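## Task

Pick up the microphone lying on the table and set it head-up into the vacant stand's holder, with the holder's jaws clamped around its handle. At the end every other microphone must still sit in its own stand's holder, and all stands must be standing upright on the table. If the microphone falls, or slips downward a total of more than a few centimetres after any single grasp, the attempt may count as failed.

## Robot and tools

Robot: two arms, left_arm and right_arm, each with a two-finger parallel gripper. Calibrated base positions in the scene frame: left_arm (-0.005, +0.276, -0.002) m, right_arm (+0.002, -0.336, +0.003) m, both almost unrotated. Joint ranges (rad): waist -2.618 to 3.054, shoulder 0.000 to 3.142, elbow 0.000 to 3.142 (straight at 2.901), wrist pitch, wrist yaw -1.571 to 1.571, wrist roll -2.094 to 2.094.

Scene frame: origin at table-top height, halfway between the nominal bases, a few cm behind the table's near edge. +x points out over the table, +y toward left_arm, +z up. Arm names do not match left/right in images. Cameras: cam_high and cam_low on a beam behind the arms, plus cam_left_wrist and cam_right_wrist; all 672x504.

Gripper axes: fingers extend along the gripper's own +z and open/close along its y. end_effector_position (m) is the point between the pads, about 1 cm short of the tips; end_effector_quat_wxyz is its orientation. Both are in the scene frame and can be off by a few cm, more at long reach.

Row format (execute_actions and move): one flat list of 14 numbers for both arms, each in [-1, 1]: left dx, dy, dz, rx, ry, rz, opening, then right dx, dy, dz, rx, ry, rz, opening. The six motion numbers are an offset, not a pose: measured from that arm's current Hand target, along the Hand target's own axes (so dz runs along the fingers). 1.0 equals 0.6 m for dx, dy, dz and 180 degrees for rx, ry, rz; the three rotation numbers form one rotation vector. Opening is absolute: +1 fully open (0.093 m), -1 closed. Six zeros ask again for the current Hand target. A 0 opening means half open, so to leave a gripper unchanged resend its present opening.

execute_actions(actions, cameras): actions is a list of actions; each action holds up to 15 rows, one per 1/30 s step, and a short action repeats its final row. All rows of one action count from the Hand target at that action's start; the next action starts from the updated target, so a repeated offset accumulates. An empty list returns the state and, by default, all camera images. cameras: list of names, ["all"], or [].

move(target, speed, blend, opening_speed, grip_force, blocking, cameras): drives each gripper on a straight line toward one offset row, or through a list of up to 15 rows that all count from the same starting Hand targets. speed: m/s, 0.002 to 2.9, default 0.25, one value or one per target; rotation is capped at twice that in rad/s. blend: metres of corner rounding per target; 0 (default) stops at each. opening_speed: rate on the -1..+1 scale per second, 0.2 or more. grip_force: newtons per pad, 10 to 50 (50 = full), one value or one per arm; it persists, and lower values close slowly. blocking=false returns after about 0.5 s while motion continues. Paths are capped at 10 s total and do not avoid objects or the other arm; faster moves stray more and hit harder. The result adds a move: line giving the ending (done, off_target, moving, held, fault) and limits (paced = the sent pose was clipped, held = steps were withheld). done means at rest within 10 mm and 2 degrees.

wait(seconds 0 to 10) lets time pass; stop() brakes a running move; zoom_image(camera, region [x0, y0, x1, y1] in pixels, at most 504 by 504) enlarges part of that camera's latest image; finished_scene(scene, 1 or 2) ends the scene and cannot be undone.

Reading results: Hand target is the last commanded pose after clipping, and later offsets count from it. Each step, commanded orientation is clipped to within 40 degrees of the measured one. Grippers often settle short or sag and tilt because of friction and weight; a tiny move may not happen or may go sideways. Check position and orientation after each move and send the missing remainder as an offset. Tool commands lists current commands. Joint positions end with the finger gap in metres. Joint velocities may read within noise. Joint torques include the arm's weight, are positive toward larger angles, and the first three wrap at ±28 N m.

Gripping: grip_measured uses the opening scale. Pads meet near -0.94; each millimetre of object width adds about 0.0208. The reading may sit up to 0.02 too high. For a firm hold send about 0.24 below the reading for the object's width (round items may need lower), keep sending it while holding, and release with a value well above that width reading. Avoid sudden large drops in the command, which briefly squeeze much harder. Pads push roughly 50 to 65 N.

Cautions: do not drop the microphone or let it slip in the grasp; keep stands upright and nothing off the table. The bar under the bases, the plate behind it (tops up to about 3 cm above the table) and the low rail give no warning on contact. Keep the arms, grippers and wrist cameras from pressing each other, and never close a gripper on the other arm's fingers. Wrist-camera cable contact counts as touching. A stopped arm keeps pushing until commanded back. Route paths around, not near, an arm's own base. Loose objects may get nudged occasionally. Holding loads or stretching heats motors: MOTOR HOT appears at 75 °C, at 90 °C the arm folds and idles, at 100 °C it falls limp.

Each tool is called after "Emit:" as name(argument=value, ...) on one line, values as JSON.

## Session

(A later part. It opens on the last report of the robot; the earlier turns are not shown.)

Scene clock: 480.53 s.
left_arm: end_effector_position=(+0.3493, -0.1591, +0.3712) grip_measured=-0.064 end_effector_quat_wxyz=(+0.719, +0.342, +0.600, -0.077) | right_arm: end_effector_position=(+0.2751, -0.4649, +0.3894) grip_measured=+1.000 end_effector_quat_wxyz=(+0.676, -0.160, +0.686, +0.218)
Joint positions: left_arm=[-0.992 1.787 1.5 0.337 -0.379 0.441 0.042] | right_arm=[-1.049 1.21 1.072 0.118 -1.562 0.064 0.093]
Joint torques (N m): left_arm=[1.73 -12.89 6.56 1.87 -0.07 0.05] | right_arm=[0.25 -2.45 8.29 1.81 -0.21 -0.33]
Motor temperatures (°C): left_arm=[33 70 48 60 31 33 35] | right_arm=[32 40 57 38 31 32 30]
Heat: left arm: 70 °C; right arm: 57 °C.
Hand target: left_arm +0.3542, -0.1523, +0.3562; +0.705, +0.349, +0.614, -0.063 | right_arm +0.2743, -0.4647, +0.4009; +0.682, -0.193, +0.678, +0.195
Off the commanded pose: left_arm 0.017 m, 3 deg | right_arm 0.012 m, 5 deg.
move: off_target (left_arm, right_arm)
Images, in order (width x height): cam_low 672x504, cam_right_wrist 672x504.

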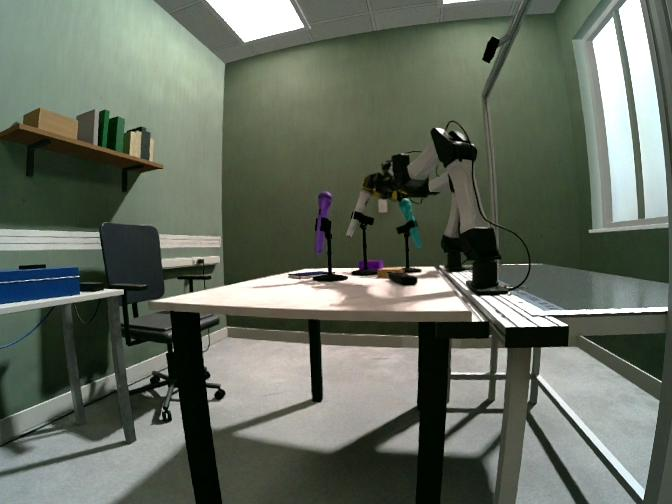

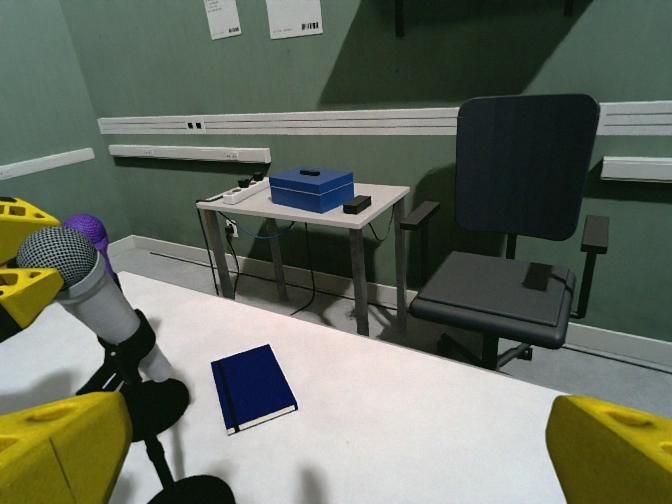

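Emit:
move(target=[0.03,0,0,0,0,0,-0.5,0,0,0,0,0,0,1], speed=0.08, cameras=["cam_low","cam_right_wrist"])

Emit:
zoom_image(camera="cam_low", region=[330, 170, 400, 280])

Emit:
zoom_image(camera="cam_right_wrist", region=[0, 220, 230, 500])

Scene clock: 488.37 s.
left_arm: end_effector_position=(+0.3526, -0.1529, +0.3635) grip_measured=-0.064 end_effector_quat_wxyz=(+0.728, +0.334, +0.593, -0.083) | right_arm: end_effector_position=(+0.2751, -0.4649, +0.3894) grip_measured=+1.000 end_effector_quat_wxyz=(+0.676, -0.160, +0.686, +0.218)
Joint positions: left_arm=[-0.975 1.779 1.433 0.423 -0.359 0.436 0.042] | right_arm=[-1.049 1.21 1.072 0.118 -1.562 0.064 0.093]
Joint torques (N m): left_arm=[1.68 -12.31 5.85 1.64 -0.11 0.09] | right_arm=[0.02 -2.5 8.2 1.82 -0.23 -0.34]
Motor temperatures (°C): left_arm=[33 69 48 59 31 33 35] | right_arm=[32 40 57 38 31 32 30]
Heat: left arm: 69 °C; right arm: 57 °C.
Hand target: left_arm +0.3585, -0.1461, +0.3399; +0.705, +0.349, +0.614, -0.063 | right_arm +0.2743, -0.4647, +0.4009; +0.682, -0.193, +0.678, +0.195
Off the commanded pose: left_arm 0.025 m, 5 deg | right_arm 0.012 m, 5 deg.
move: off_target (left_arm, right_arm)
Images, in order (width x height): cam_low 672x504, cam_right_wrist 672x504.

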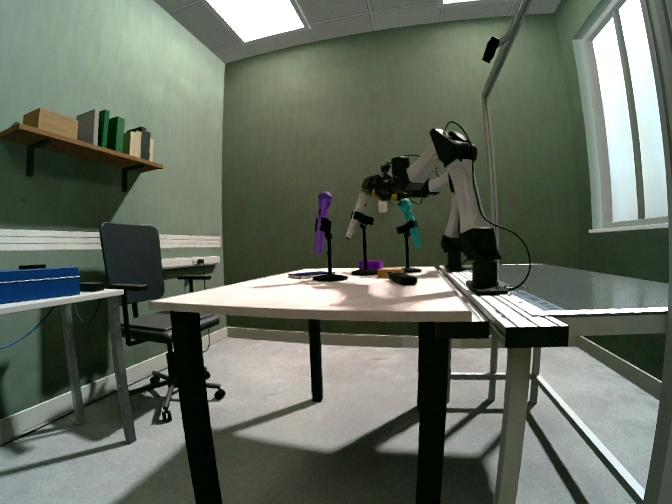

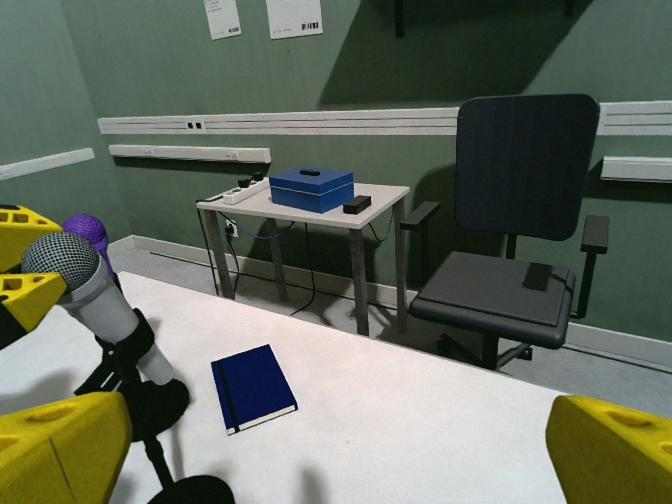

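Scaled by 4.582.

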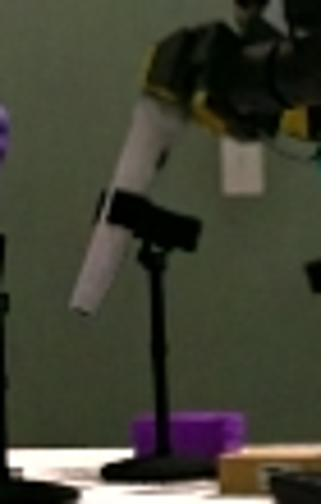

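Scaled by 1.800.

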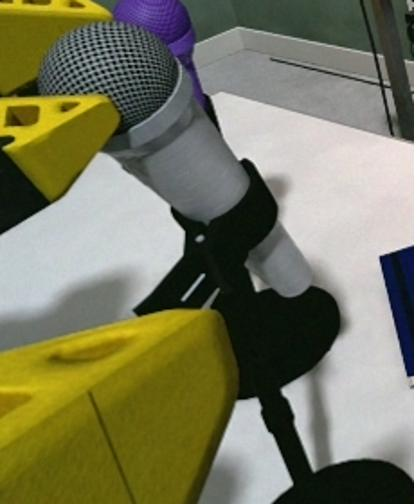

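Emit:
move(target=[[-0.03,0.005,-0.012,0,0,0,-0.5,0,0,0,0,0,0,1],[-0.03,0.005,-0.012,0,0,0,0.5,0,0,0,0,0,0,1],[-0.05,0.005,-0.23,0,0,0,0.5,0,0,0,0,0,0,1]], speed=0.1, opening_speed=0.4, cameras=["cam_high","cam_low","cam_right_wrist"])

Emit:
zoom_image(camera="cam_low", region=[300, 170, 430, 290])

Scene clock: 500.43 s.
left_arm: end_effector_position=(+0.2426, -0.0787, +0.3716) grip_measured=+0.499 end_effector_quat_wxyz=(+0.711, +0.344, +0.610, -0.066) | right_arm: end_effector_position=(+0.2751, -0.4649, +0.3894) grip_measured=+1.000 end_effector_quat_wxyz=(+0.676, -0.160, +0.686, +0.218)
Joint positions: left_arm=[-1.169 1.329 1.077 0.273 -0.575 0.442 0.069] | right_arm=[-1.049 1.21 1.072 0.118 -1.562 0.064 0.093]
Joint torques (N m): left_arm=[0.14 -8.44 7.51 1.91 -0.09 0.11] | right_arm=[0.02 -2.51 8.17 1.84 -0.19 -0.35]
Motor temperatures (°C): left_arm=[33 68 48 57 31 33 35] | right_arm=[32 40 57 38 31 32 30]
Heat: left arm: 68 °C; right arm: 57 °C.
Hand target: left_arm +0.2396, -0.0754, +0.3682; +0.705, +0.349, +0.614, -0.063 | right_arm +0.2743, -0.4647, +0.4009; +0.682, -0.193, +0.678, +0.195
Off the commanded pose: left_arm 0.006 m, 1 deg | right_arm 0.012 m, 5 deg.
move: off_target (right_arm); target 2's new opening was sent with left_arm's hand 0.009 m and 4 deg from that target
Images, in order (width x height): cam_high 672x504, cam_low 672x504, cam_right_wrist 672x504.

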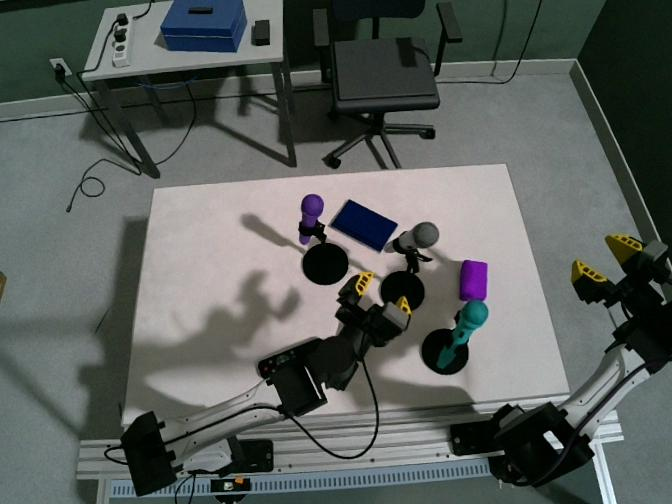

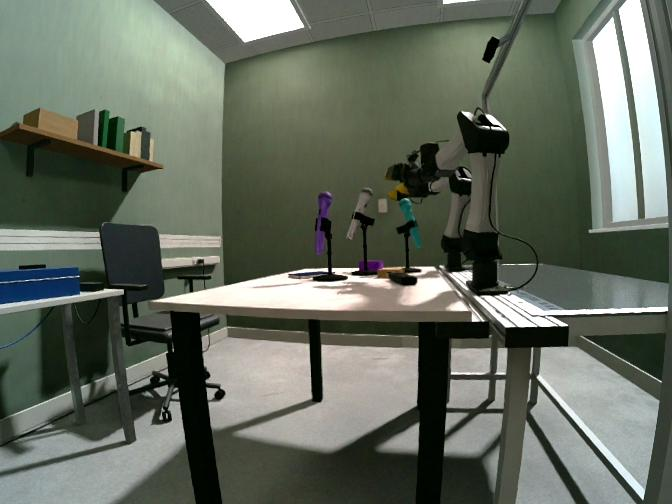

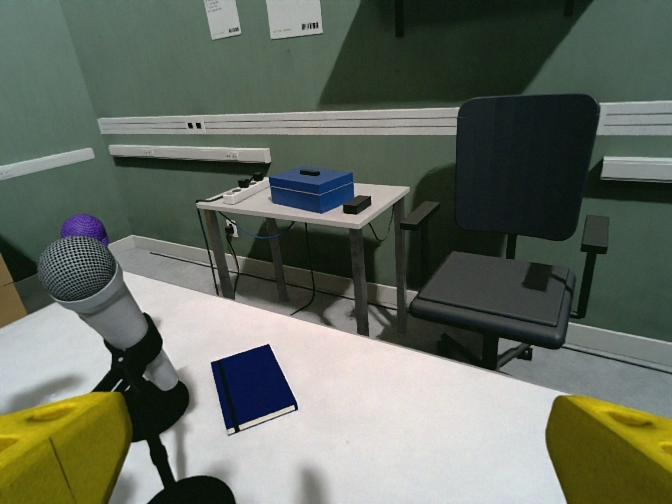

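Scaled by 3.877.

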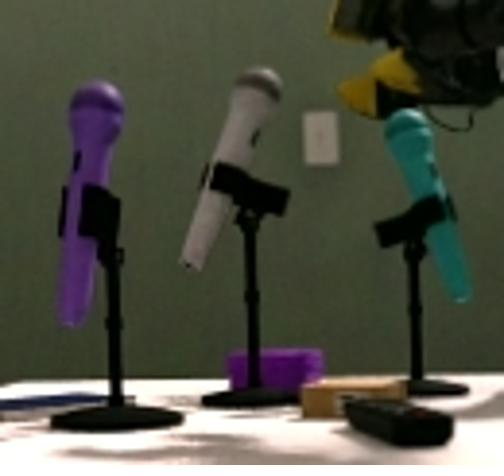

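Held and upright.

Emit:
finished_scene(scene=2)

The scene is finished: the task was done.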